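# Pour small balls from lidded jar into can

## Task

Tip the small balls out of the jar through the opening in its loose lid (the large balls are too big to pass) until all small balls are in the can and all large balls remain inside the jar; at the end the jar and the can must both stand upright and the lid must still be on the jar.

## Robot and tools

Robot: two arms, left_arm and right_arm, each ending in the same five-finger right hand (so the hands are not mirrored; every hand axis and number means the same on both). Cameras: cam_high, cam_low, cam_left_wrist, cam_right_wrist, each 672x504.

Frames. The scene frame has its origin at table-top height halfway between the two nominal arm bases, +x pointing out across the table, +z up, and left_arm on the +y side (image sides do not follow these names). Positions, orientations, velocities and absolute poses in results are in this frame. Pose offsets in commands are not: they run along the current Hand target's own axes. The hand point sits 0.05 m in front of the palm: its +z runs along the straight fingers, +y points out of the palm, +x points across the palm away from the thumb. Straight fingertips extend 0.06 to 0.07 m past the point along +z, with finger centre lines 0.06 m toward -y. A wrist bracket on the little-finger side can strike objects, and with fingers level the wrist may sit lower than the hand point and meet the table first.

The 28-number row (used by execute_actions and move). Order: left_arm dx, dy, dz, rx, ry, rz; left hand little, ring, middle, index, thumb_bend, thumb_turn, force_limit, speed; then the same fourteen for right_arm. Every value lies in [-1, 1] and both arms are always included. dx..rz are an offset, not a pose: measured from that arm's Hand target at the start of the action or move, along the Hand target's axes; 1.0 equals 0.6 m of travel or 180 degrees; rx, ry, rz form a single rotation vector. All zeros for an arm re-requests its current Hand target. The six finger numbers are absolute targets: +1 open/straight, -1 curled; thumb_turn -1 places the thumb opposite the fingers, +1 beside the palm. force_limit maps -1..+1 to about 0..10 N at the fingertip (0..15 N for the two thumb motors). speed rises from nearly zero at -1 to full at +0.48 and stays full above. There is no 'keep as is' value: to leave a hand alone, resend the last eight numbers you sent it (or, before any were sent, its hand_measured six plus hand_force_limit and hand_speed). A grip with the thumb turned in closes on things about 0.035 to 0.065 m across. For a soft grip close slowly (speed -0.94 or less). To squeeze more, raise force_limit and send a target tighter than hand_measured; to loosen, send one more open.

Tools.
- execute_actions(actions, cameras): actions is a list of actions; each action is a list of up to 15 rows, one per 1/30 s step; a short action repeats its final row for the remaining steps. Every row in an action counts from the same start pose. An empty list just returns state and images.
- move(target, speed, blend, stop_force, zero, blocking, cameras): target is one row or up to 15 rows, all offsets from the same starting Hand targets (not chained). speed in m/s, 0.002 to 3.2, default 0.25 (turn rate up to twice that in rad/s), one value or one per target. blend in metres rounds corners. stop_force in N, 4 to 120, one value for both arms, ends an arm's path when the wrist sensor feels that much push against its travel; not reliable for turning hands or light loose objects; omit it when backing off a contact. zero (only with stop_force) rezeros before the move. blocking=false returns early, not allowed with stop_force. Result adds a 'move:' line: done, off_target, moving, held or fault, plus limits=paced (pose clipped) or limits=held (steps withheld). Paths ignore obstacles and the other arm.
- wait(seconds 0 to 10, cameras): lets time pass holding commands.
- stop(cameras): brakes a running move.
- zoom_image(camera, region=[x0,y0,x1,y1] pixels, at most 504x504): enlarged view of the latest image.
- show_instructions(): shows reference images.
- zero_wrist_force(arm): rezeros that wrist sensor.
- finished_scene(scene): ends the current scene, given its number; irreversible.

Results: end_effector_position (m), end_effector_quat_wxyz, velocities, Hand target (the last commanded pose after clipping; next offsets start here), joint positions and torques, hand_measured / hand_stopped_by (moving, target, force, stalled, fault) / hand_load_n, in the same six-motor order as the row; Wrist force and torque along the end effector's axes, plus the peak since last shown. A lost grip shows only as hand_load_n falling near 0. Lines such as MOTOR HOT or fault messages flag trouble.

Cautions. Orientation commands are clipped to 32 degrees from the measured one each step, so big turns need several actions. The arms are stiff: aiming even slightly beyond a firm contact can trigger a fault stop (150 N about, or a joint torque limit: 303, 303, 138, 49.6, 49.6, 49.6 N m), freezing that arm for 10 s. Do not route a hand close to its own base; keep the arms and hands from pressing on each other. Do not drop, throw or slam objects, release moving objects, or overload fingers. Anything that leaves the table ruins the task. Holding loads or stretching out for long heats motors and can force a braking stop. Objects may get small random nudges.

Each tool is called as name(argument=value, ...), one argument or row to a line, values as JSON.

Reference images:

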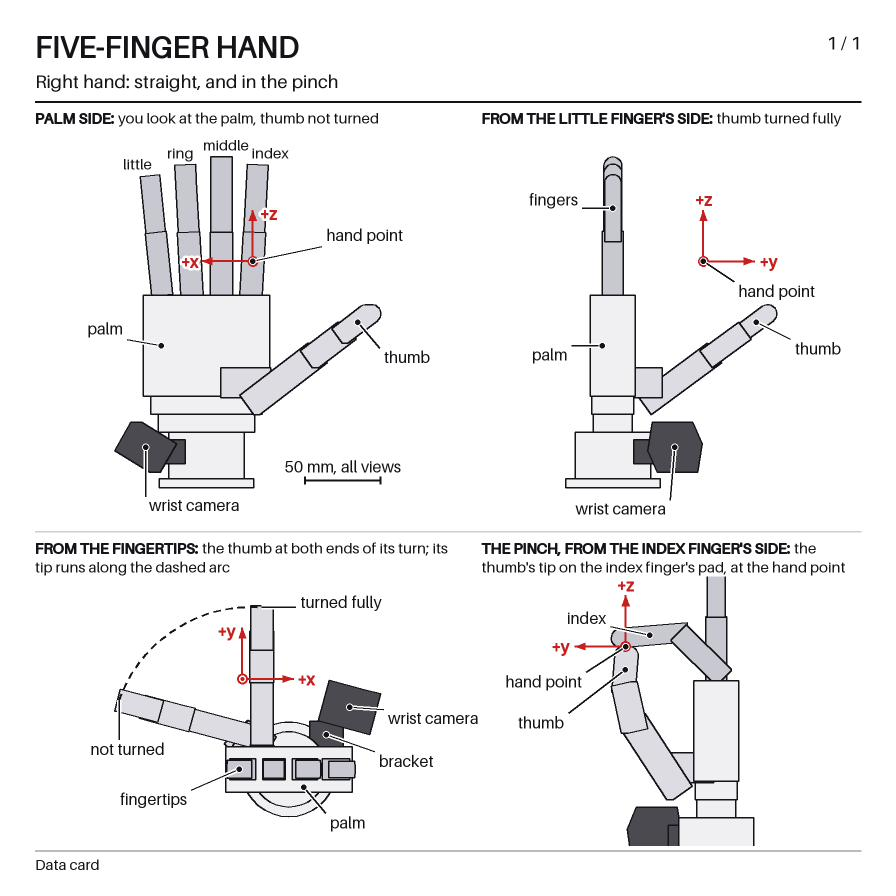

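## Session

execute_actions(
  actions=[],
)

zoom_image(
  camera="cam_high",
  region=[240, 140, 430, 260],
)

Scene clock: 0.00 s.
left_arm: end_effector_position=(+0.8683, +0.0608, +0.3938) hand_measured=(+1.000, +1.000, +1.000, +1.000, +1.000, +1.000) hand_load_n=(+0.0, +0.0, +0.0, +0.0, +0.0, +0.0) hand_stopped_by=(target, target, target, target, target, target) hand_force_limit=0.00 hand_speed=-0.80 end_effector_quat_wxyz=(+0.429, +0.733, +0.131, +0.511) | right_arm: end_effector_position=(+0.9430, -0.2073, +0.3820) hand_measured=(+1.000, +1.000, +1.000, +1.000, +1.000, +1.000) hand_load_n=(+0.0, +0.0, +0.0, +0.0, +0.0, +0.0) hand_stopped_by=(target, target, target, target, target, target) hand_force_limit=0.00 hand_speed=-0.80 end_effector_quat_wxyz=(+0.326, +0.254, +0.907, +0.080)
Joint positions: left_arm=[-0.904 -1.105 1.703 -0.48 1.2 0.653] | right_arm=[0.42 -0.868 1.104 0.701 1.849 -0.7]
Joint velocities: within noise
Joint torques (N m): no reading
Motor temperatures (°C): left_arm=[39 34 25 32 37 36] | right_arm=[28 26 33 37 31 35]
Wrist force (N): no reading
Wrist torque (N m): no reading
Wrist force, peak (N): no reading
Hand target: left_arm +0.8683, +0.0608, +0.3938; +0.429, +0.733, +0.131, +0.511 | right_arm +0.9430, -0.2073, +0.3820; +0.326, +0.254, +0.907, +0.080
camera_calibration:
cam_left_wrist: T_world_to_cam=[[-0.162045, -0.383715, 0.909123, -0.196695], [-0.881133, -0.358491, -0.308364, 0.903809], [0.444237, -0.851027, -0.280012, -0.10893], [0, 0, 0, 1]] pos_world=[0.812893, 0.155831, 0.42702]
cam_right_wrist: T_world_to_cam=[[0.196314, 0.974783, 0.106111, -0.0230638], [0.372803, -0.174291, 0.911395, -0.730618], [0.906906, -0.139361, -0.397617, -0.61943], [0, 0, 0, 1]] pos_world=[0.838669, -0.191183, 0.422033]

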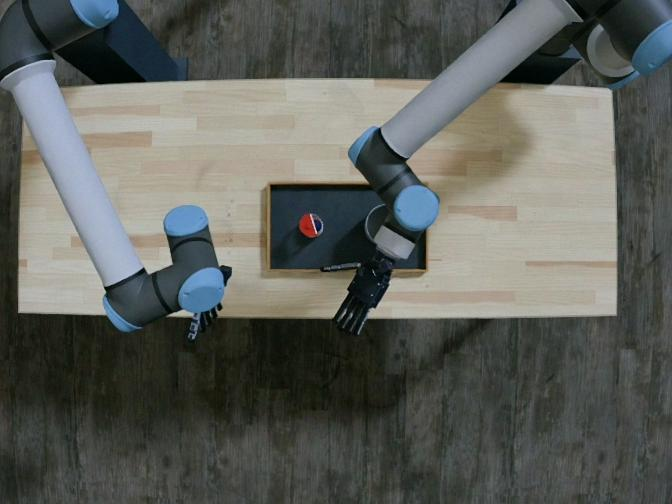

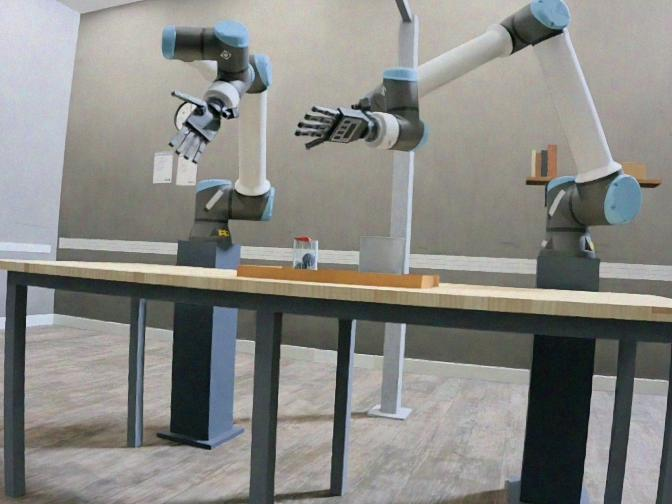

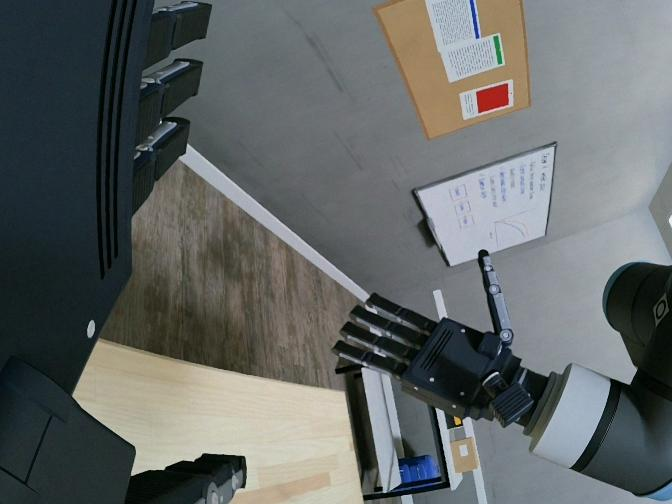

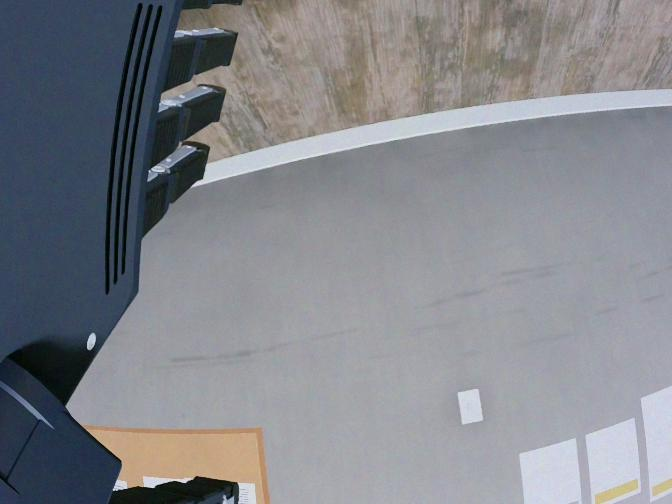

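Scaled by 2.653.

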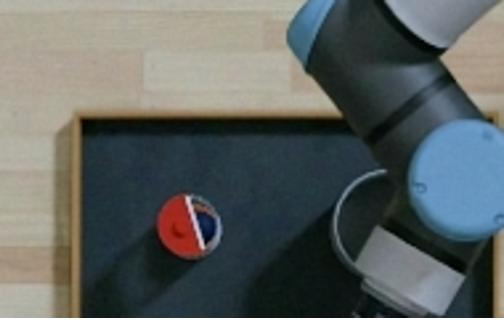

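move(
  target=[
    [0.368,-0.427,-0.833,0,0,0,1,1,1,1,1,1,0,-0.8,0,0,0,0,0,0,1,1,1,1,1,1,0,-0.5],
    [0.368,-0.427,-0.833,0,0,0,1,1,1,1,1,1,0,-0.8,0.364,-0.120,-0.131,-0.065,0.584,0.364,1,1,1,1,1,1,0,-0.5],
  ],
  speed=[0.5,0.35],
)

zoom_image(
  camera="cam_high",
  region=[240, 160, 430, 280],
)

Scene clock: 8.20 s.
left_arm: end_effector_position=(+0.5987, +0.6007, +0.3938) hand_measured=(+1.000, +1.000, +1.000, +1.000, +1.000, +1.000) hand_load_n=(+0.0, +0.0, +0.0, +0.0, +0.0, +0.0) hand_stopped_by=(target, target, target, target, target, target) hand_force_limit=0.00 hand_speed=-0.80 end_effector_quat_wxyz=(+0.429, +0.733, +0.131, +0.511) | right_arm: end_effector_position=(+0.7202, -0.1562, +0.3002) hand_measured=(+1.000, +1.000, +1.000, +1.000, +1.000, +1.000) hand_load_n=(+0.0, +0.0, +0.0, +0.0, +0.0, +0.0) hand_stopped_by=(target, target, target, target, target, target) hand_force_limit=0.00 hand_speed=-0.50 end_effector_quat_wxyz=(+0.547, -0.449, -0.545, -0.450)
Joint positions: left_arm=[-0.327 -1.795 2.502 -0.596 1.773 0.719] | right_arm=[0.197 -0.762 1.512 0.876 -0.002 -0.055]
Joint velocities: within noise
Joint torques (N m): left_arm=[24.71 -19.85 -44.6 -0.75 1.74 3.73] | right_arm=[23 -76.61 -22.16 7.44 -4.3 -3.26]
Motor temperatures (°C): left_arm=[39 34 25 32 36 36] | right_arm=[28 26 33 37 31 35]
Wrist force (N): left_arm=[0.1 -0.4 -0.3] | right_arm=[1.1 -0.4 1.6]
Wrist torque (N m): left_arm=[-0.06 -0.05 -0.02] | right_arm=[0.10 -0.06 -0.40]
Wrist force, peak (N): left_arm=[1.1 -0.8 -1.8] | right_arm=[0.9 -0.7 2.1]
Hand target: left_arm +0.5987, +0.6007, +0.3938; +0.429, +0.733, +0.131, +0.511 | right_arm +0.7200, -0.1556, +0.3003; +0.542, -0.454, -0.542, -0.454
Off the commanded pose: left_arm 0.000 m, 0 deg | right_arm 0.001 m, 1 deg.
move: done
camera_calibration:
cam_left_wrist: T_world_to_cam=[[-0.162045, -0.383715, 0.909123, -0.0332305], [-0.881133, -0.358491, -0.308364, 0.859717], [0.444237, -0.851027, -0.280012, 0.47035], [0, 0, 0, 1]] pos_world=[0.543193, 0.695731, 0.42702]
cam_right_wrist: T_world_to_cam=[[0.927902, 0.20392, 0.312112, -0.729649], [0.37003, -0.401431, -0.837813, -0.0724725], [-0.0455555, 0.8929, -0.447945, 0.419445], [0, 0, 0, 1]] pos_world=[0.722968, -0.254825, 0.354902]

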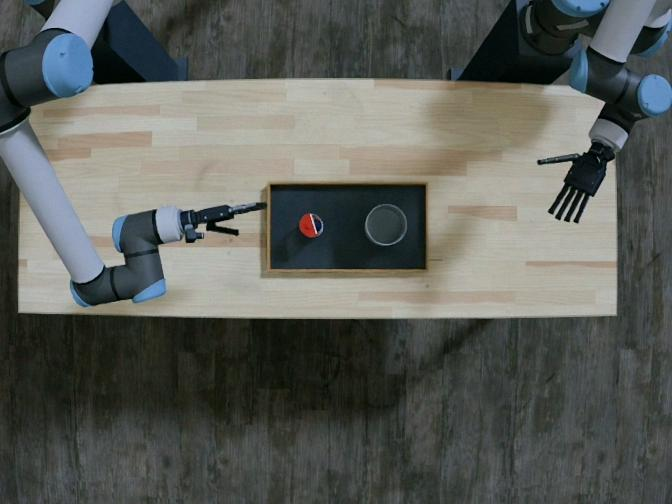

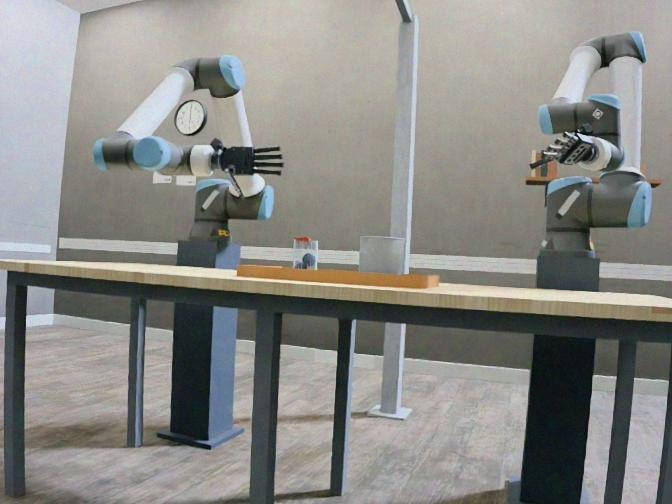

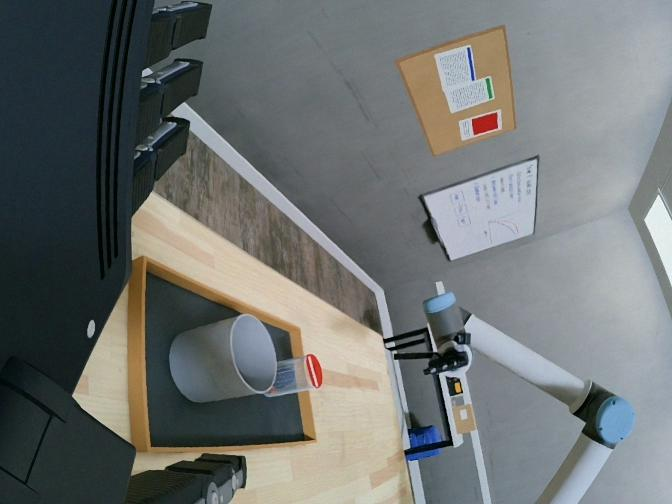

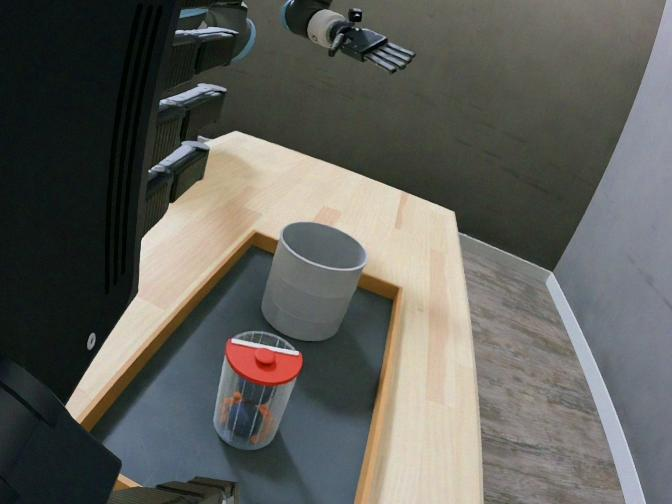

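Scaled by 2.653.

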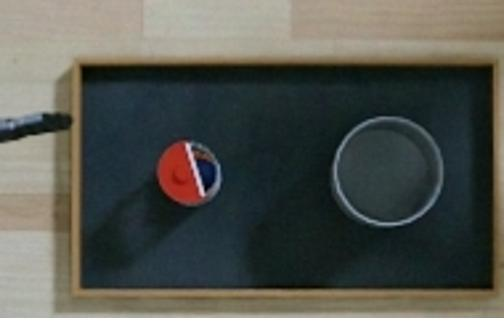

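move(
  target=[0,0,0,0,0,0,1,1,1,1,1,1,0,-0.8,0,0,0,0.065,-0.584,-0.364,1,1,1,1,1,1,0,-0.5],
  speed=0.6,
)

Scene clock: 14.33 s.
left_arm: end_effector_position=(+0.5987, +0.6007, +0.3938) hand_measured=(+1.000, +1.000, +1.000, +1.000, +1.000, +1.000) hand_load_n=(+0.0, +0.0, +0.0, +0.0, +0.0, +0.0) hand_stopped_by=(target, target, target, target, target, target) hand_force_limit=0.00 hand_speed=-0.80 end_effector_quat_wxyz=(+0.429, +0.733, +0.131, +0.511) | right_arm: end_effector_position=(+0.7200, -0.1556, +0.3003) hand_measured=(+1.000, +1.000, +1.000, +1.000, +1.000, +1.000) hand_load_n=(+0.0, +0.0, +0.0, +0.0, +0.0, +0.0) hand_stopped_by=(target, target, target, target, target, target) hand_force_limit=0.00 hand_speed=-0.50 end_effector_quat_wxyz=(+0.326, +0.254, +0.907, +0.080)
Joint positions: left_arm=[-0.327 -1.795 2.502 -0.596 1.773 0.719] | right_arm=[0.617 -1.021 1.524 0.49 1.961 -0.528]
Joint velocities: within noise
Joint torques (N m): left_arm=[18.65 -9.62 -45.96 -1.97 1.55 3.02] | right_arm=[22.75 -66.17 -30.22 -0.85 2.52 -3.17]
Motor temperatures (°C): left_arm=[39 34 25 32 36 36] | right_arm=[28 26 33 37 31 35]
Wrist force (N): left_arm=[-0.1 0.2 -0.1] | right_arm=[-0.6 -0.4 0.1]
Wrist torque (N m): left_arm=[0.03 -0.02 -0.02] | right_arm=[-0.09 0.05 -0.12]
Wrist force, peak (N): left_arm=[-0.3 -0.5 -1.0] | right_arm=[1.4 -0.5 2.1]
Hand target: left_arm +0.5987, +0.6007, +0.3938; +0.429, +0.733, +0.131, +0.511 | right_arm +0.7200, -0.1556, +0.3003; +0.326, +0.254, +0.907, +0.080
Off the commanded pose: left_arm 0.000 m, 0 deg | right_arm 0.000 m, 0 deg.
move: done
camera_calibration:
cam_left_wrist: T_world_to_cam=[[-0.162045, -0.383715, 0.909123, -0.0332305], [-0.881133, -0.358491, -0.308364, 0.859717], [0.444237, -0.851027, -0.280012, 0.47035], [0, 0, 0, 1]] pos_world=[0.543193, 0.695731, 0.42702]
cam_right_wrist: T_world_to_cam=[[0.196482, 0.974727, 0.106312, -0.0212116], [0.37315, -0.174601, 0.911194, -0.564236], [0.906727, -0.139363, -0.398025, -0.442312], [0, 0, 0, 1]] pos_world=[0.615769, -0.139483, 0.340332]

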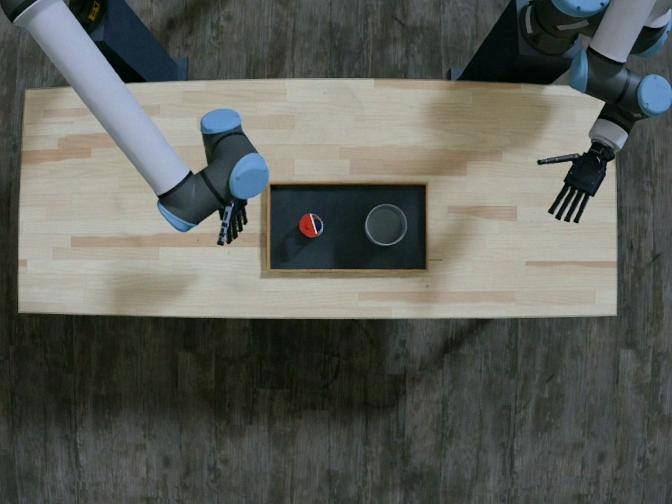

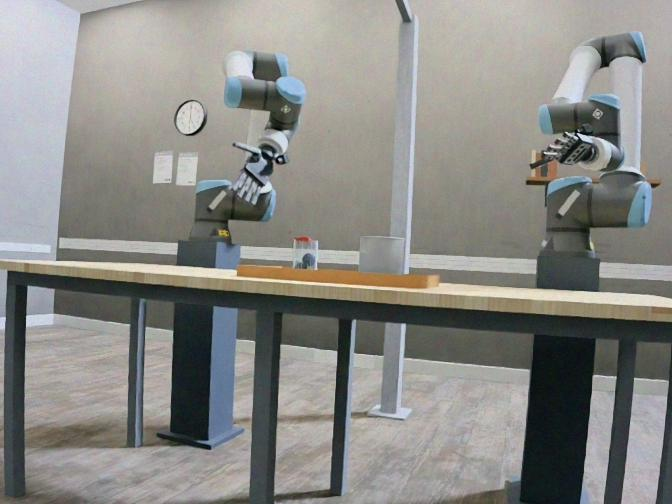

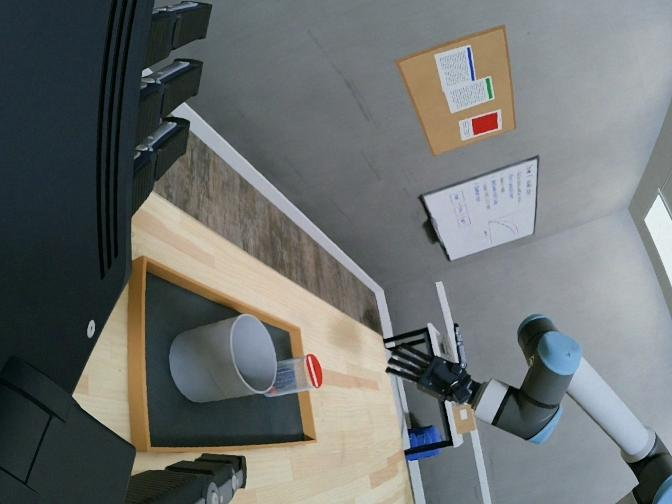

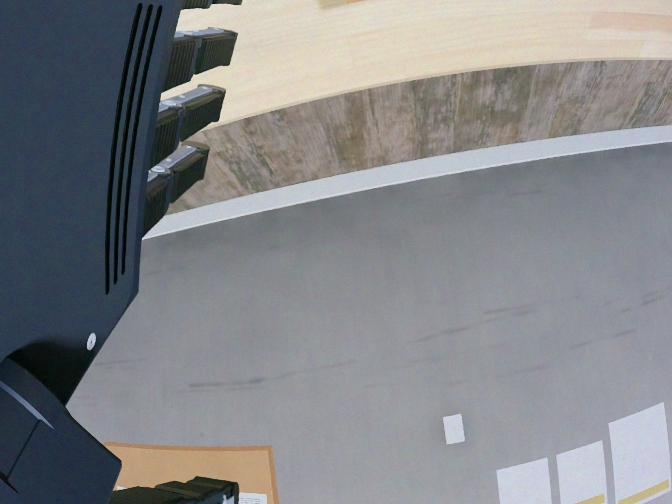

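move(
  target=[0,0,0,0,0,0,1,1,1,1,1,1,0,-0.8,0,0,0,0,0,0.668,1,1,1,1,1,-1,0,-0.5],
  speed=0.8,
  cameras=[],
)

Scene clock: 17.37 s.
left_arm: end_effector_position=(+0.5987, +0.6007, +0.3938) hand_measured=(+1.000, +1.000, +1.000, +1.000, +1.000, +1.000) hand_load_n=(+0.0, +0.0, +0.0, +0.0, +0.0, +0.0) hand_stopped_by=(target, target, target, target, target, target) hand_force_limit=0.00 hand_speed=-0.80 end_effector_quat_wxyz=(+0.429, +0.733, +0.131, +0.511) | right_arm: end_effector_position=(+0.7200, -0.1556, +0.3003) hand_measured=(+1.000, +1.000, +1.000, +1.000, +1.000, -1.000) hand_load_n=(-0.5, +0.0, +0.0, +0.0, +0.0, +0.0) hand_stopped_by=(target, target, target, target, target, target) hand_force_limit=0.00 hand_speed=-0.50 end_effector_quat_wxyz=(+0.093, +0.913, +0.232, +0.323)
Joint positions: left_arm=[-0.327 -1.795 2.502 -0.596 1.773 0.719] | right_arm=[0.689 -0.872 1.214 0.677 2 1.636]
Joint velocities: within noise
Joint torques (N m): left_arm=[14.48 -11.35 -44.25 -2.41 0.72 3.78] | right_arm=[-16.02 -78.01 -46.85 6.14 2.86 2.92]
Motor temperatures (°C): left_arm=[39 34 25 32 36 36] | right_arm=[28 26 33 37 31 35]
Wrist force (N): left_arm=[-0.4 0.2 -0.5] | right_arm=[0.3 0.5 0.7]
Wrist torque (N m): left_arm=[0.05 0.04 -0.04] | right_arm=[-0.05 0.00 -0.25]
Wrist force, peak (N): left_arm=[-0.2 0.2 -0.9] | right_arm=[1.2 0.0 0.5]
Hand target: left_arm +0.5987, +0.6007, +0.3938; +0.429, +0.733, +0.131, +0.511 | right_arm +0.7200, -0.1556, +0.3003; +0.093, +0.913, +0.232, +0.323
Off the commanded pose: left_arm 0.000 m, 0 deg | right_arm 0.000 m, 0 deg.
move: done
No camera images: "cameras" was empty.

move(
  target=[0,0,0,0,0,0,1,1,1,1,1,1,0,-0.8,0,0,0,0.113,0.312,0.063,1,1,1,1,1,-1,0,-0.5],
  speed=0.8,
  cameras=[],
)

Scene clock: 19.73 s.
left_arm: end_effector_position=(+0.5987, +0.6007, +0.3938) hand_measured=(+1.000, +1.000, +1.000, +1.000, +1.000, +1.000) hand_load_n=(+0.0, +0.0, +0.0, +0.0, +0.0, +0.0) hand_stopped_by=(target, target, target, target, target, target) hand_force_limit=0.00 hand_speed=-0.80 end_effector_quat_wxyz=(+0.429, +0.733, +0.131, +0.511) | right_arm: end_effector_position=(+0.7200, -0.1556, +0.3003) hand_measured=(+1.000, +1.000, +1.000, +1.000, +1.000, -1.000) hand_load_n=(+0.0, +0.0, +0.0, +0.0, +0.0, +0.0) hand_stopped_by=(target, target, target, target, target, target) hand_force_limit=0.00 hand_speed=-0.50 end_effector_quat_wxyz=(-0.213, +0.674, +0.212, +0.674)
Joint positions: left_arm=[-0.327 -1.795 2.502 -0.596 1.773 0.719] | right_arm=[0.56 -1.179 1.968 -0.789 1.516 1.573]
Joint velocities: within noise
Joint torques (N m): left_arm=[17.63 -11.13 -44.71 -3.04 1.29 3.37] | right_arm=[-19.35 -46.31 -25.35 -6.01 -2.44 2.62]
Motor temperatures (°C): left_arm=[39 34 25 32 36 36] | right_arm=[28 26 33 37 31 35]
Wrist force (N): left_arm=[-0.4 -0.1 -0.1] | right_arm=[1.7 -0.1 1.8]
Wrist torque (N m): left_arm=[-0.03 0.02 -0.05] | right_arm=[0.07 -0.19 -0.38]
Wrist force, peak (N): left_arm=[-0.5 0.3 -0.9] | right_arm=[1.7 -0.1 1.8]
Hand target: left_arm +0.5987, +0.6007, +0.3938; +0.429, +0.733, +0.131, +0.511 | right_arm +0.7200, -0.1556, +0.3003; -0.213, +0.674, +0.212, +0.674
Off the commanded pose: left_arm 0.000 m, 0 deg | right_arm 0.000 m, 0 deg.
move: done
No camera images: "cameras" was empty.

move(
  target=[0,0,0,0,0,0,1,1,1,1,1,1,0,-0.8,-0.167,-0.049,0.0,0.333,0,0,1,1,1,1,1,-1,0,-0.5],
  speed=0.6,
)

move(
  target=[0,0,0,0,0,0,1,1,1,1,1,1,0,-0.8,-0.2217,0,0,0,0,0,1,1,1,1,1,-1,0,-0.5],
  speed=0.2,
)

Scene clock: 22.13 s.
left_arm: end_effector_position=(+0.5987, +0.6007, +0.3938) hand_measured=(+1.000, +1.000, +1.000, +1.000, +1.000, +1.000) hand_load_n=(+0.0, +0.0, +0.0, +0.0, +0.0, +0.0) hand_stopped_by=(target, target, target, target, target, target) hand_force_limit=0.00 hand_speed=-0.80 end_effector_quat_wxyz=(+0.429, +0.733, +0.131, +0.511) | right_arm: end_effector_position=(+0.7031, -0.1313, +0.2001) hand_measured=(+1.000, +1.000, +1.000, +1.000, +1.000, -1.000) hand_load_n=(+0.0, +0.0, +0.0, +0.0, +0.0, +0.0) hand_stopped_by=(target, target, target, target, target, target) hand_force_limit=0.00 hand_speed=-0.50 end_effector_quat_wxyz=(+0.522, -0.478, -0.520, -0.479) end_effector_velocity=(+0.000, +0.000, +0.000) end_effector_angular_velocity=(+0.000, -0.002, +0.004)
Joint positions: left_arm=[-0.327 -1.795 2.502 -0.596 1.773 0.719] | right_arm=[0.247 -0.965 1.853 -0.901 0.158 1.584]
Joint velocities: left_arm=[within noise] | right_arm=[-0.001 0.001 -0.002 0.001 -0.005 -0.002]
Joint torques (N m): left_arm=[17.77 -11.01 -43.57 -3.1 1.09 3.57] | right_arm=[-20.18 -59.76 -34.72 2.47 -2.24 -0.11]
Motor temperatures (°C): left_arm=[39 34 25 32 36 36] | right_arm=[28 26 33 37 31 35]
Wrist force (N): left_arm=[0.0 -0.3 -0.4] | right_arm=[1.1 0.0 1.9]
Wrist torque (N m): left_arm=[-0.05 -0.03 -0.03] | right_arm=[0.07 -0.16 -0.40]
Wrist force, peak (N): left_arm=[-0.8 0.0 -0.8] | right_arm=[1.8 -0.1 2.2]
Hand target: left_arm +0.5987, +0.6007, +0.3938; +0.429, +0.733, +0.131, +0.511 | right_arm +0.7031, -0.1313, +0.2001; +0.522, -0.478, -0.520, -0.478
Off the commanded pose: left_arm 0.000 m, 0 deg | right_arm 0.000 m, 0 deg.
move: done
camera_calibration:
cam_left_wrist: T_world_to_cam=[[-0.162045, -0.383715, 0.909123, -0.0332305], [-0.881133, -0.358491, -0.308364, 0.859717], [0.444237, -0.851027, -0.280012, 0.47035], [0, 0, 0, 1]] pos_world=[0.543193, 0.695731, 0.42702]
cam_right_wrist: T_world_to_cam=[[0.94462, 0.103062, 0.311564, -0.712478], [0.324267, -0.439071, -0.837895, -0.112801], [0.0504432, 0.892522, -0.448174, 0.284124], [0, 0, 0, 1]] pos_world=[0.695266, -0.229685, 0.254804]

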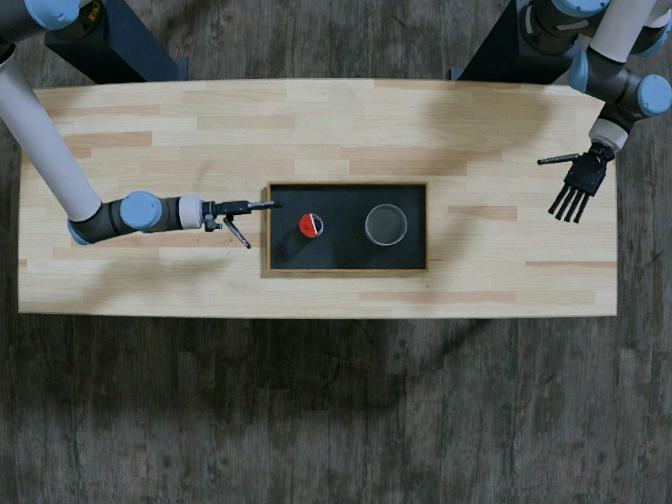

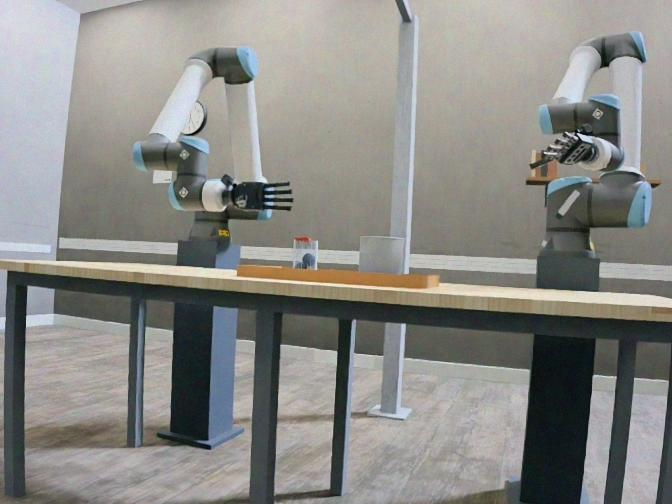

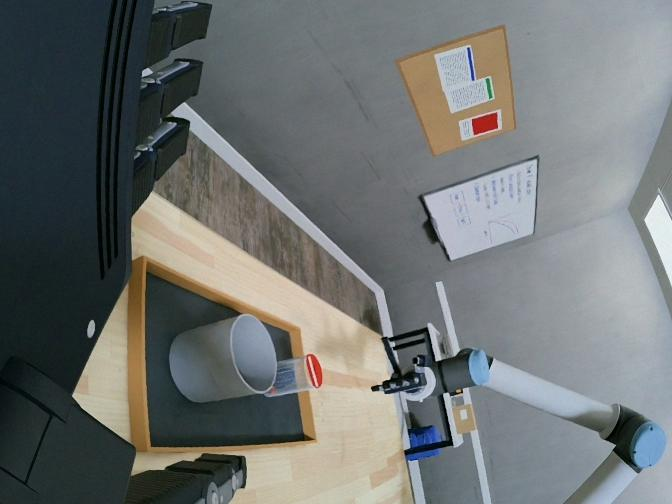

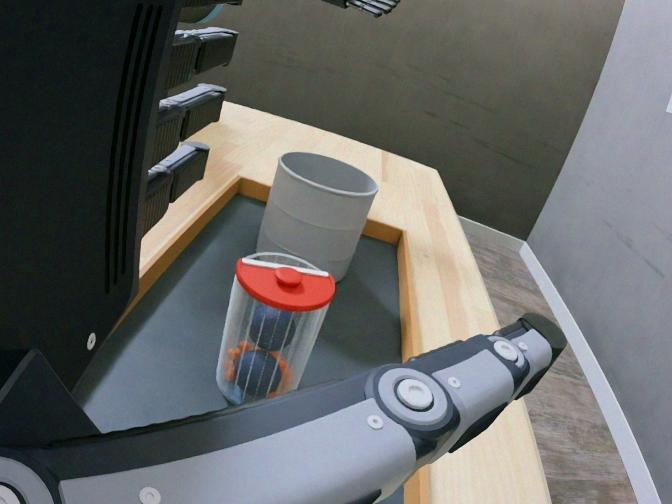

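Scene clock: 23.73 s.
left_arm: end_effector_position=(+0.5987, +0.6007, +0.3938) hand_measured=(+1.000, +1.000, +1.000, +1.000, +1.000, +1.000) hand_load_n=(+0.0, +0.0, +0.0, +0.0, +0.0, +0.0) hand_stopped_by=(target, target, target, target, target, target) hand_force_limit=0.00 hand_speed=-0.80 end_effector_quat_wxyz=(+0.429, +0.733, +0.131, +0.511) | right_arm: end_effector_position=(+0.7031, -0.1310, +0.0671) hand_measured=(+1.000, +1.000, +1.000, +1.000, +1.000, -1.000) hand_load_n=(+0.0, +0.0, +0.0, +0.0, +0.0, +0.0) hand_stopped_by=(target, target, target, target, target, target) hand_force_limit=0.00 hand_speed=-0.50 end_effector_quat_wxyz=(+0.522, -0.478, -0.521, -0.478)
Joint positions: left_arm=[-0.327 -1.795 2.502 -0.596 1.773 0.719] | right_arm=[0.248 -0.776 1.849 -1.085 0.158 1.583]
Joint velocities: within noise
Joint torques (N m): left_arm=[16.16 -11.62 -43.47 -3.2 0.96 3.54] | right_arm=[19.78 -67.05 -14.58 -3.93 2.07 2.77]
Motor temperatures (°C): left_arm=[39 34 25 32 36 36] | right_arm=[28 26 33 37 31 35]
Wrist force (N): left_arm=[-0.2 0.0 -0.2] | right_arm=[1.7 -0.3 1.6]
Wrist torque (N m): left_arm=[-0.01 -0.01 -0.04] | right_arm=[0.05 -0.26 -0.39]
Wrist force, peak (N): left_arm=[-0.2 0.6 -0.7] | right_arm=[2.4 0.0 2.2]
Hand target: left_arm +0.5987, +0.6007, +0.3938; +0.429, +0.733, +0.131, +0.511 | right_arm +0.7031, -0.1310, +0.0671; +0.522, -0.478, -0.520, -0.478
Off the commanded pose: left_arm 0.000 m, 0 deg | right_arm 0.000 m, 0 deg.
move: done
camera_calibration:
cam_left_wrist: T_world_to_cam=[[-0.162045, -0.383715, 0.909123, -0.0332305], [-0.881133, -0.358491, -0.308364, 0.859717], [0.444237, -0.851027, -0.280012, 0.47035], [0, 0, 0, 1]] pos_world=[0.543193, 0.695731, 0.42702]
cam_right_wrist: T_world_to_cam=[[0.94453, 0.103528, 0.311681, -0.670947], [0.324575, -0.439137, -0.837741, -0.224275], [0.0501412, 0.892435, -0.448381, 0.22451], [0, 0, 0, 1]] pos_world=[0.695266, -0.229386, 0.121903]

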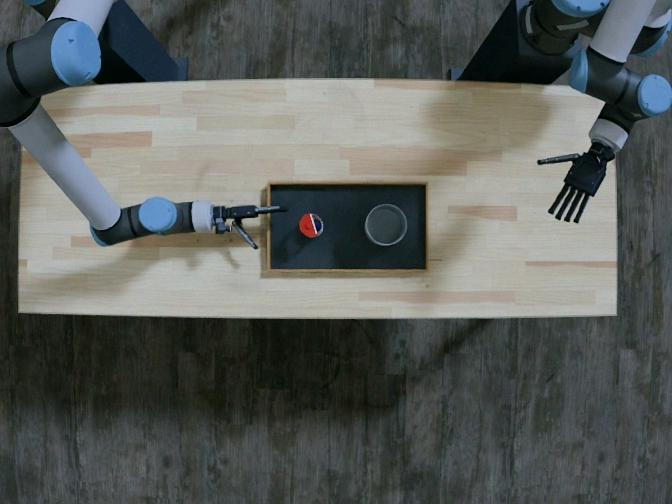

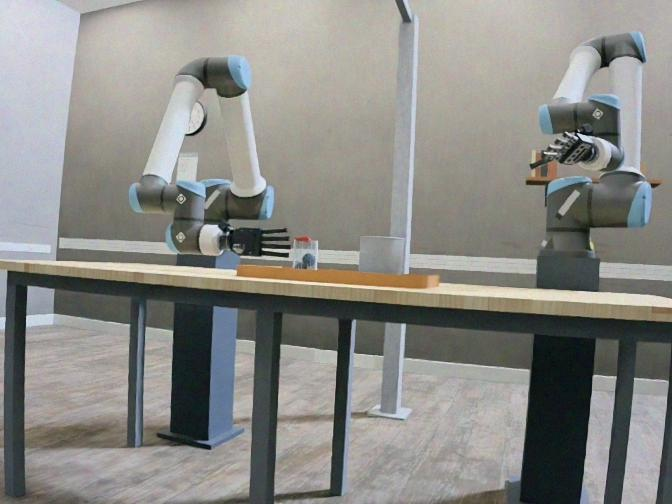

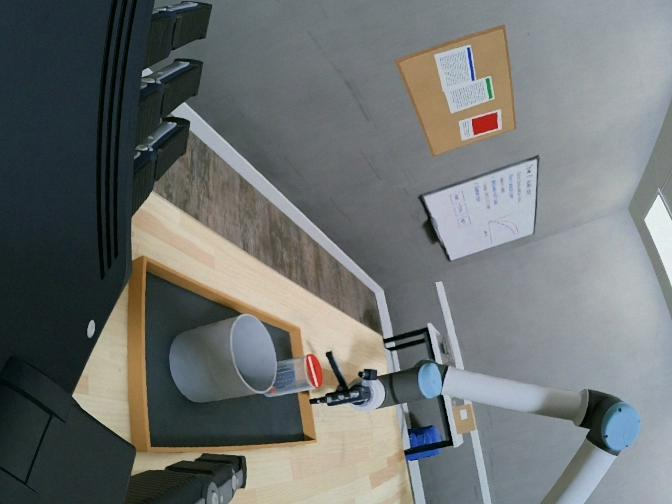

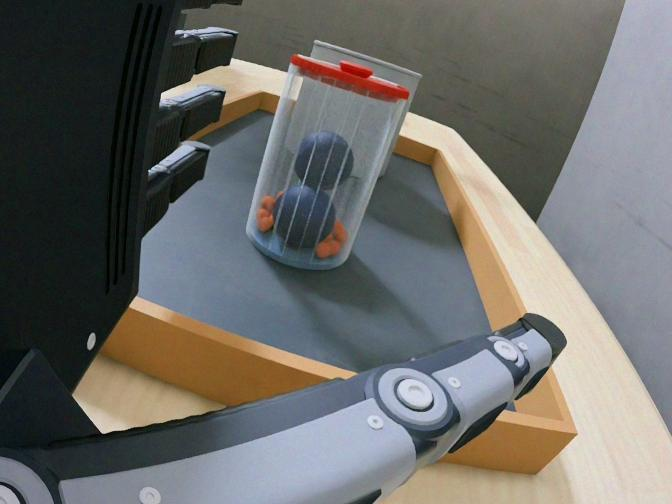

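move(
  target=[0,0,0,0,0,0,1,1,1,1,1,1,0,-0.8,0,0.006,0.247,0,0,0,1,1,1,1,1,-1,0,-0.5],
  speed=0.06,
  stop_force=6,
  cameras=["cam_right_wrist","cam_high"],
)

Scene clock: 27.80 s.
left_arm: end_effector_position=(+0.5987, +0.6007, +0.3938) hand_measured=(+1.000, +1.000, +1.000, +1.000, +1.000, +1.000) hand_load_n=(+0.0, +0.5, +0.0, +0.0, +0.0, +0.0) hand_stopped_by=(target, target, target, target, target, target) hand_force_limit=0.00 hand_speed=-0.80 end_effector_quat_wxyz=(+0.429, +0.733, +0.131, +0.511) | right_arm: end_effector_position=(+0.6939, +0.0169, +0.0674) hand_measured=(+1.000, +1.000, +1.000, +1.000, +1.000, -1.000) hand_load_n=(+0.0, +0.0, +0.0, +0.0, +0.0, +0.0) hand_stopped_by=(target, target, target, target, target, target) hand_force_limit=0.00 hand_speed=-0.50 end_effector_quat_wxyz=(+0.522, -0.478, -0.520, -0.478)
Joint positions: left_arm=[-0.327 -1.795 2.502 -0.596 1.773 0.719] | right_arm=[0.438 -0.712 1.686 -0.98 0.349 1.577]
Joint velocities: within noise
Joint torques (N m): left_arm=[17.78 -11.68 -43.83 -3.37 0.29 3.41] | right_arm=[20.98 -74.01 -32.92 1.95 1.59 -3.29]
Motor temperatures (°C): left_arm=[39 34 25 32 36 36] | right_arm=[28 26 33 37 31 35]
Wrist force (N): left_arm=[0.0 0.3 -0.6] | right_arm=[0.7 -0.3 1.8]
Wrist torque (N m): left_arm=[0.06 -0.02 -0.01] | right_arm=[0.08 -0.10 -0.51]
Wrist force, peak (N): left_arm=[-0.2 -1.0 -0.2] | right_arm=[1.3 0.0 2.4]
Hand target: left_arm +0.5987, +0.6007, +0.3938; +0.429, +0.733, +0.131, +0.511 | right_arm +0.6939, +0.0169, +0.0674; +0.522, -0.478, -0.520, -0.478
Off the commanded pose: left_arm 0.000 m, 0 deg | right_arm 0.000 m, 0 deg.
move: done
camera_calibration:
cam_right_wrist: T_world_to_cam=[[0.944539, 0.103445, 0.31168, -0.677645], [0.324548, -0.438953, -0.837848, -0.156126], [0.0501416, 0.892536, -0.448181, 0.0930528], [0, 0, 0, 1]] pos_world=[0.686066, -0.0814856, 0.122103]
Images, in order (width x height): cam_high 672x504, cam_right_wrist 672x504.

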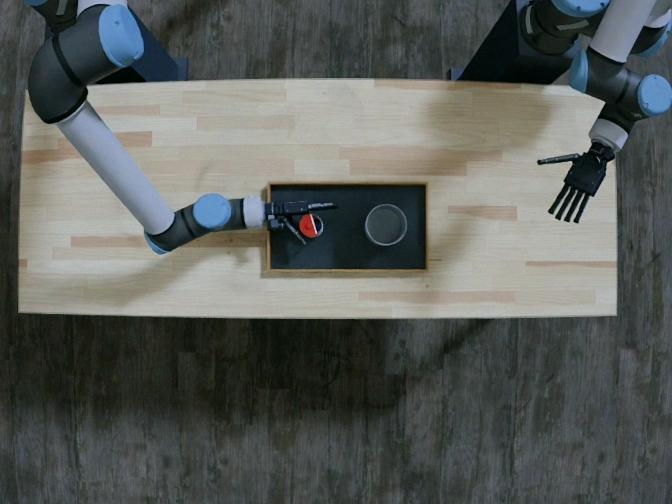

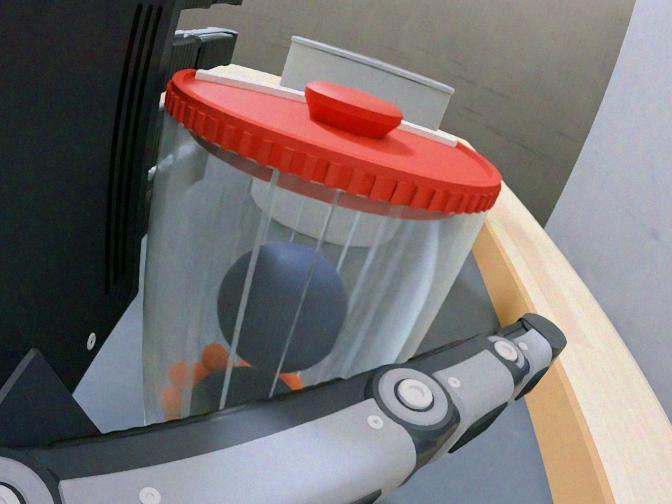

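Close fingers.

move(
  target=[0,0,0,0,0,0,1,1,1,1,1,1,0,-0.8,0,0,0,0,0,0,1,1,0.2,0.2,1,-1,0,-0.5],
  cameras=[],
)

move(
  target=[0,0,0,0,0,0,1,1,1,1,1,1,0,-0.8,0,0,0,0,0,0,1,1,-0.8,-0.8,1,-1,-0.4,-0.85],
  cameras=["cam_right_wrist","cam_high"],
)

Scene clock: 28.87 s.
left_arm: end_effector_position=(+0.5987, +0.6007, +0.3938) hand_measured=(+1.000, +1.000, +1.000, +1.000, +1.000, +1.000) hand_load_n=(+0.0, +0.0, +0.0, +0.0, +0.0, +0.5) hand_stopped_by=(target, target, target, target, target, target) hand_force_limit=0.00 hand_speed=-0.80 end_effector_quat_wxyz=(+0.429, +0.733, +0.131, +0.511) | right_arm: end_effector_position=(+0.6939, +0.0169, +0.0674) hand_measured=(+1.000, +1.000, +0.200, +0.200, +1.000, -1.000) hand_load_n=(+0.0, +0.0, +0.0, +0.0, +0.0, +0.0) hand_stopped_by=(target, target, target, target, target, target) hand_force_limit=0.00 hand_speed=-0.50 end_effector_quat_wxyz=(+0.522, -0.478, -0.520, -0.478)
Joint positions: left_arm=[-0.327 -1.795 2.502 -0.596 1.773 0.719] | right_arm=[0.438 -0.712 1.686 -0.98 0.349 1.577]
Joint velocities: within noise
Joint torques (N m): left_arm=[16.92 -10.55 -44.94 -2.76 0.9 3.47] | right_arm=[20.98 -76.98 -32.35 2.02 0.24 -2.97]
Motor temperatures (°C): left_arm=[39 34 25 32 36 36] | right_arm=[28 26 33 37 31 35]
Wrist force (N): left_arm=[-0.3 -0.2 -0.6] | right_arm=[1.1 -0.2 1.9]
Wrist torque (N m): left_arm=[-0.02 0.03 -0.05] | right_arm=[0.08 -0.17 -0.47]
Wrist force, peak (N): left_arm=[-0.5 -0.2 -1.0] | right_arm=[1.2 -0.6 1.9]
Hand target: left_arm +0.5987, +0.6007, +0.3938; +0.429, +0.733, +0.131, +0.511 | right_arm +0.6939, +0.0169, +0.0674; +0.522, -0.478, -0.520, -0.478
Off the commanded pose: left_arm 0.000 m, 0 deg | right_arm 0.000 m, 0 deg.
move: done
No camera images: "cameras" was empty.

Scene clock: 29.80 s.
left_arm: end_effector_position=(+0.5987, +0.6007, +0.3938) hand_measured=(+1.000, +1.000, +1.000, +1.000, +1.000, +1.000) hand_load_n=(+0.0, +0.0, +0.0, +0.0, +0.0, +0.0) hand_stopped_by=(target, target, target, target, target, target) hand_force_limit=0.00 hand_speed=-0.80 end_effector_quat_wxyz=(+0.429, +0.733, +0.131, +0.511) | right_arm: end_effector_position=(+0.6939, +0.0169, +0.0674) hand_measured=(+1.000, +1.000, -0.076, -0.076, +1.000, -1.000) hand_load_n=(+0.0, +0.0, +3.0, +5.5, +1.0, +0.0) hand_stopped_by=(target, target, force, force, target, target) hand_force_limit=-0.40 hand_speed=-0.85 end_effector_quat_wxyz=(+0.522, -0.478, -0.520, -0.478)
Joint positions: left_arm=[-0.327 -1.795 2.502 -0.596 1.773 0.719] | right_arm=[0.438 -0.712 1.686 -0.98 0.349 1.577]
Joint velocities: within noise
Joint torques (N m): left_arm=[16.04 -10.94 -43.91 -2.53 0.84 3.59] | right_arm=[22.05 -78.97 -32.43 1.24 -0.62 -3.23]
Motor temperatures (°C): left_arm=[39 34 25 32 36 36] | right_arm=[28 26 33 37 31 35]
Wrist force (N): left_arm=[-0.3 -0.1 -0.4] | right_arm=[-0.3 -0.3 1.6]
Wrist torque (N m): left_arm=[0.00 0.02 -0.05] | right_arm=[0.08 -0.12 -0.49]
Wrist force, peak (N): left_arm=[-0.2 -0.5 -1.1] | right_arm=[0.8 -0.8 2.4]
Hand target: left_arm +0.5987, +0.6007, +0.3938; +0.429, +0.733, +0.131, +0.511 | right_arm +0.6939, +0.0169, +0.0674; +0.522, -0.478, -0.520, -0.478
Off the commanded pose: left_arm 0.000 m, 0 deg | right_arm 0.000 m, 0 deg.
move: done
camera_calibration:
cam_right_wrist: T_world_to_cam=[[0.944539, 0.103445, 0.31168, -0.677645], [0.324548, -0.438953, -0.837848, -0.156126], [0.0501416, 0.892536, -0.448181, 0.0930528], [0, 0, 0, 1]] pos_world=[0.686066, -0.0814856, 0.122103]
Images, in order (width x height): cam_high 672x504, cam_right_wrist 672x504.

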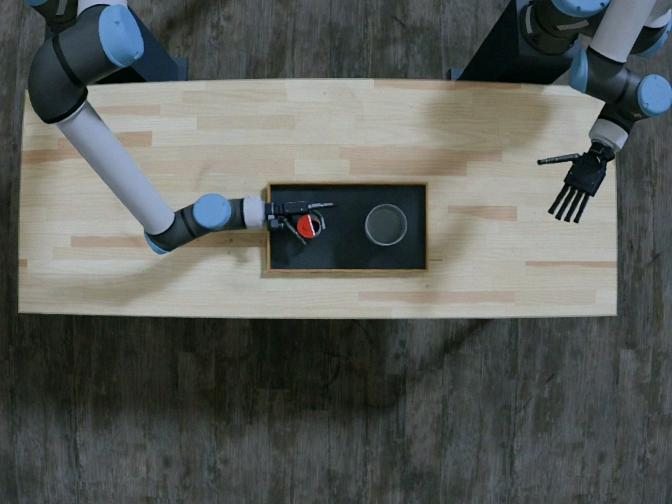

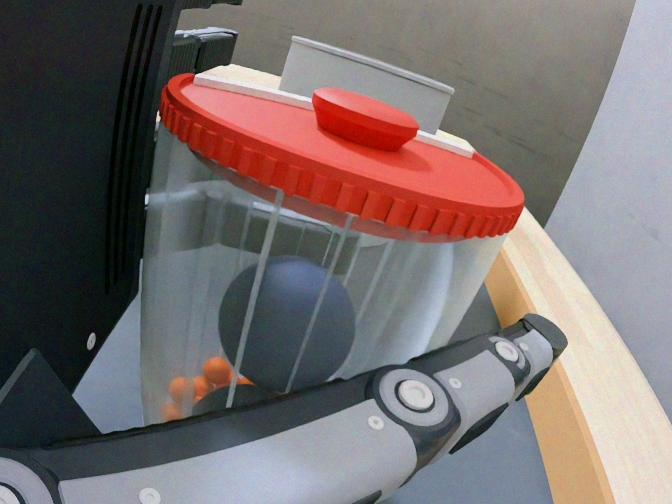

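zoom_image(
  camera="cam_high",
  region=[260, 190, 360, 265],
)

Scaled by 5.040.

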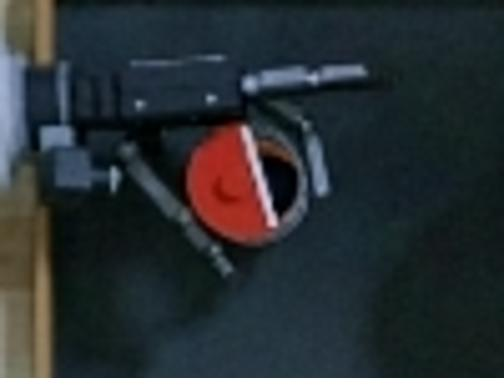

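move(
  target=[
    [0,0,0,0,0,0,1,1,1,1,1,1,0,-0.8,0.03,0,0,0,0,0,1,1,-0.8,-0.8,1,-1,-0.4,-0.85],
    [0,0,0,0,0,0,1,1,1,1,1,1,0,-0.8,0.03,0.0294,-0.02,-0.3056,0,0,1,1,-0.8,-0.8,1,-1,-0.4,-0.85],
    [0,0,0,0,0,0,1,1,1,1,1,1,0,-0.8,0.03,0.0294,-0.0558,-0.6111,0,0,1,1,-0.8,-0.8,1,-1,-0.4,-0.85],
  ],
  speed=[0.05,0.4,0.4],
)

zoom_image(
  camera="cam_high",
  region=[260, 190, 360, 265],
)

Scene clock: 34.90 s.
left_arm: end_effector_position=(+0.5987, +0.6007, +0.3938) hand_measured=(+1.000, +1.000, +1.000, +1.000, +1.000, +1.000) hand_load_n=(+0.0, +0.0, +0.0, +0.0, +0.0, +0.0) hand_stopped_by=(target, target, target, target, target, target) hand_force_limit=0.00 hand_speed=-0.80 end_effector_quat_wxyz=(+0.429, +0.733, +0.131, +0.511) | right_arm: end_effector_position=(+0.7143, -0.0149, +0.0853) hand_measured=(+1.000, +1.000, -0.076, -0.076, +1.000, -1.000) hand_load_n=(+0.0, +0.0, +3.0, +5.5, +1.0, +0.5) hand_stopped_by=(target, target, force, force, target, target) hand_force_limit=-0.40 hand_speed=-0.85 end_effector_quat_wxyz=(+0.092, +0.701, -0.093, +0.701)
Joint positions: left_arm=[-0.327 -1.795 2.502 -0.596 1.773 0.719] | right_arm=[0.906 -0.551 1.266 -0.713 2.736 1.575]
Joint velocities: within noise
Joint torques (N m): left_arm=[13.21 -10.71 -44.45 -2.86 0.11 3.36] | right_arm=[13.05 -96.41 -42 1.87 1.64 2.83]
Motor temperatures (°C): left_arm=[39 34 25 32 36 36] | right_arm=[28 26 33 37 31 35]
Wrist force (N): left_arm=[-0.2 -0.2 -0.1] | right_arm=[-0.7 -0.1 1.3]
Wrist torque (N m): left_arm=[-0.04 0.00 -0.05] | right_arm=[0.13 -0.07 -0.48]
Wrist force, peak (N): left_arm=[-0.1 -0.2 -1.0] | right_arm=[-0.6 -0.8 2.1]
Hand target: left_arm +0.5987, +0.6007, +0.3938; +0.429, +0.733, +0.131, +0.511 | right_arm +0.7144, -0.0150, +0.0853; +0.092, +0.701, -0.093, +0.701
Off the commanded pose: left_arm 0.000 m, 0 deg | right_arm 0.000 m, 0 deg.
move: done
camera_calibration:
cam_left_wrist: T_world_to_cam=[[-0.162045, -0.383715, 0.909123, -0.0332305], [-0.881133, -0.358491, -0.308364, 0.859717], [0.444237, -0.851027, -0.280012, 0.47035], [0, 0, 0, 1]] pos_world=[0.543193, 0.695731, 0.42702]
cam_right_wrist: T_world_to_cam=[[-0.224769, -0.923732, 0.310159, 0.12075], [-0.525464, -0.15315, -0.836919, 0.449709], [0.820589, -0.351091, -0.450964, -0.440195], [0, 0, 0, 1]] pos_world=[0.624666, 0.0258648, 0.140406]

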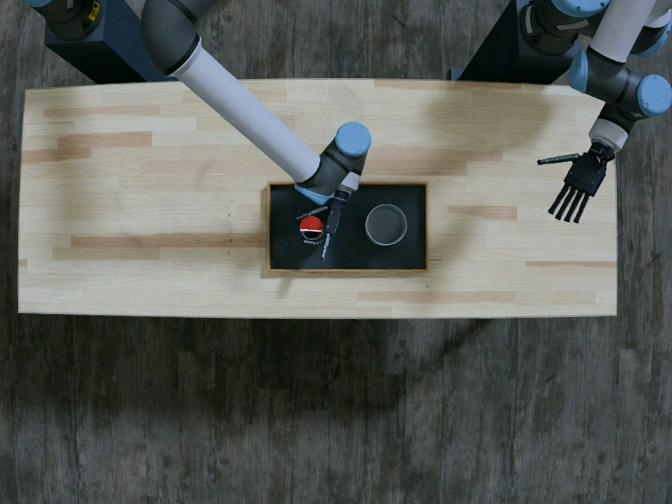

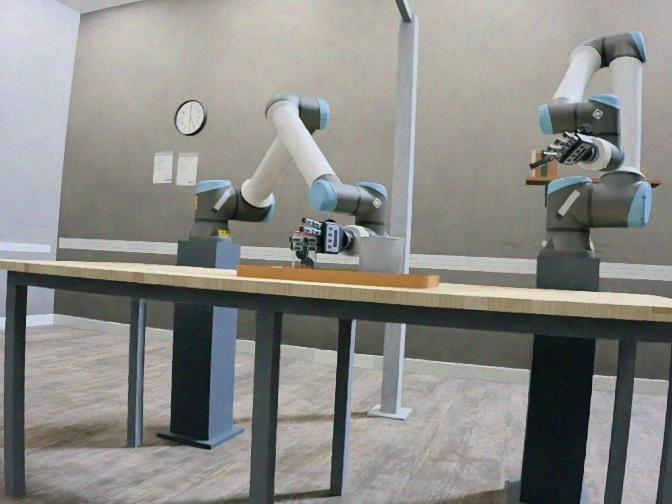

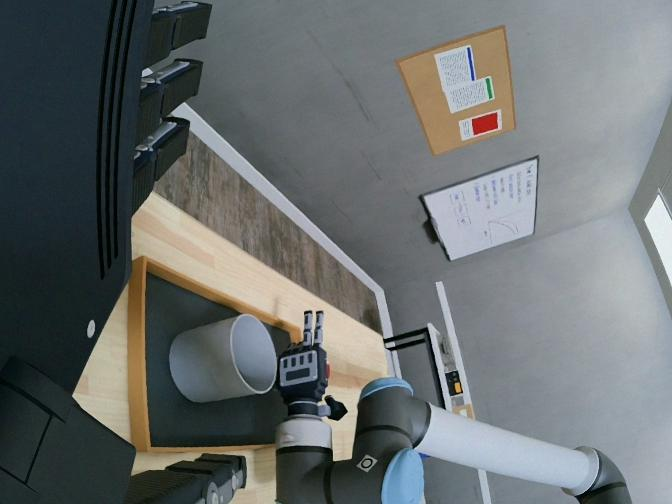

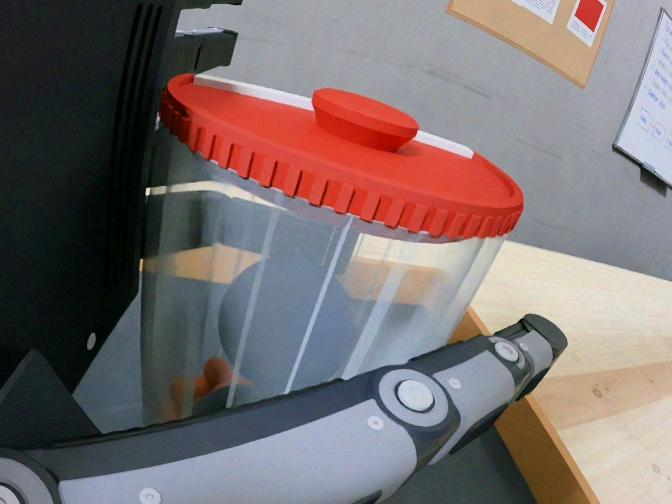

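Scaled by 5.040.

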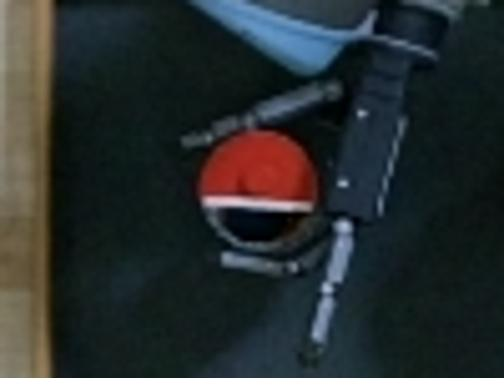

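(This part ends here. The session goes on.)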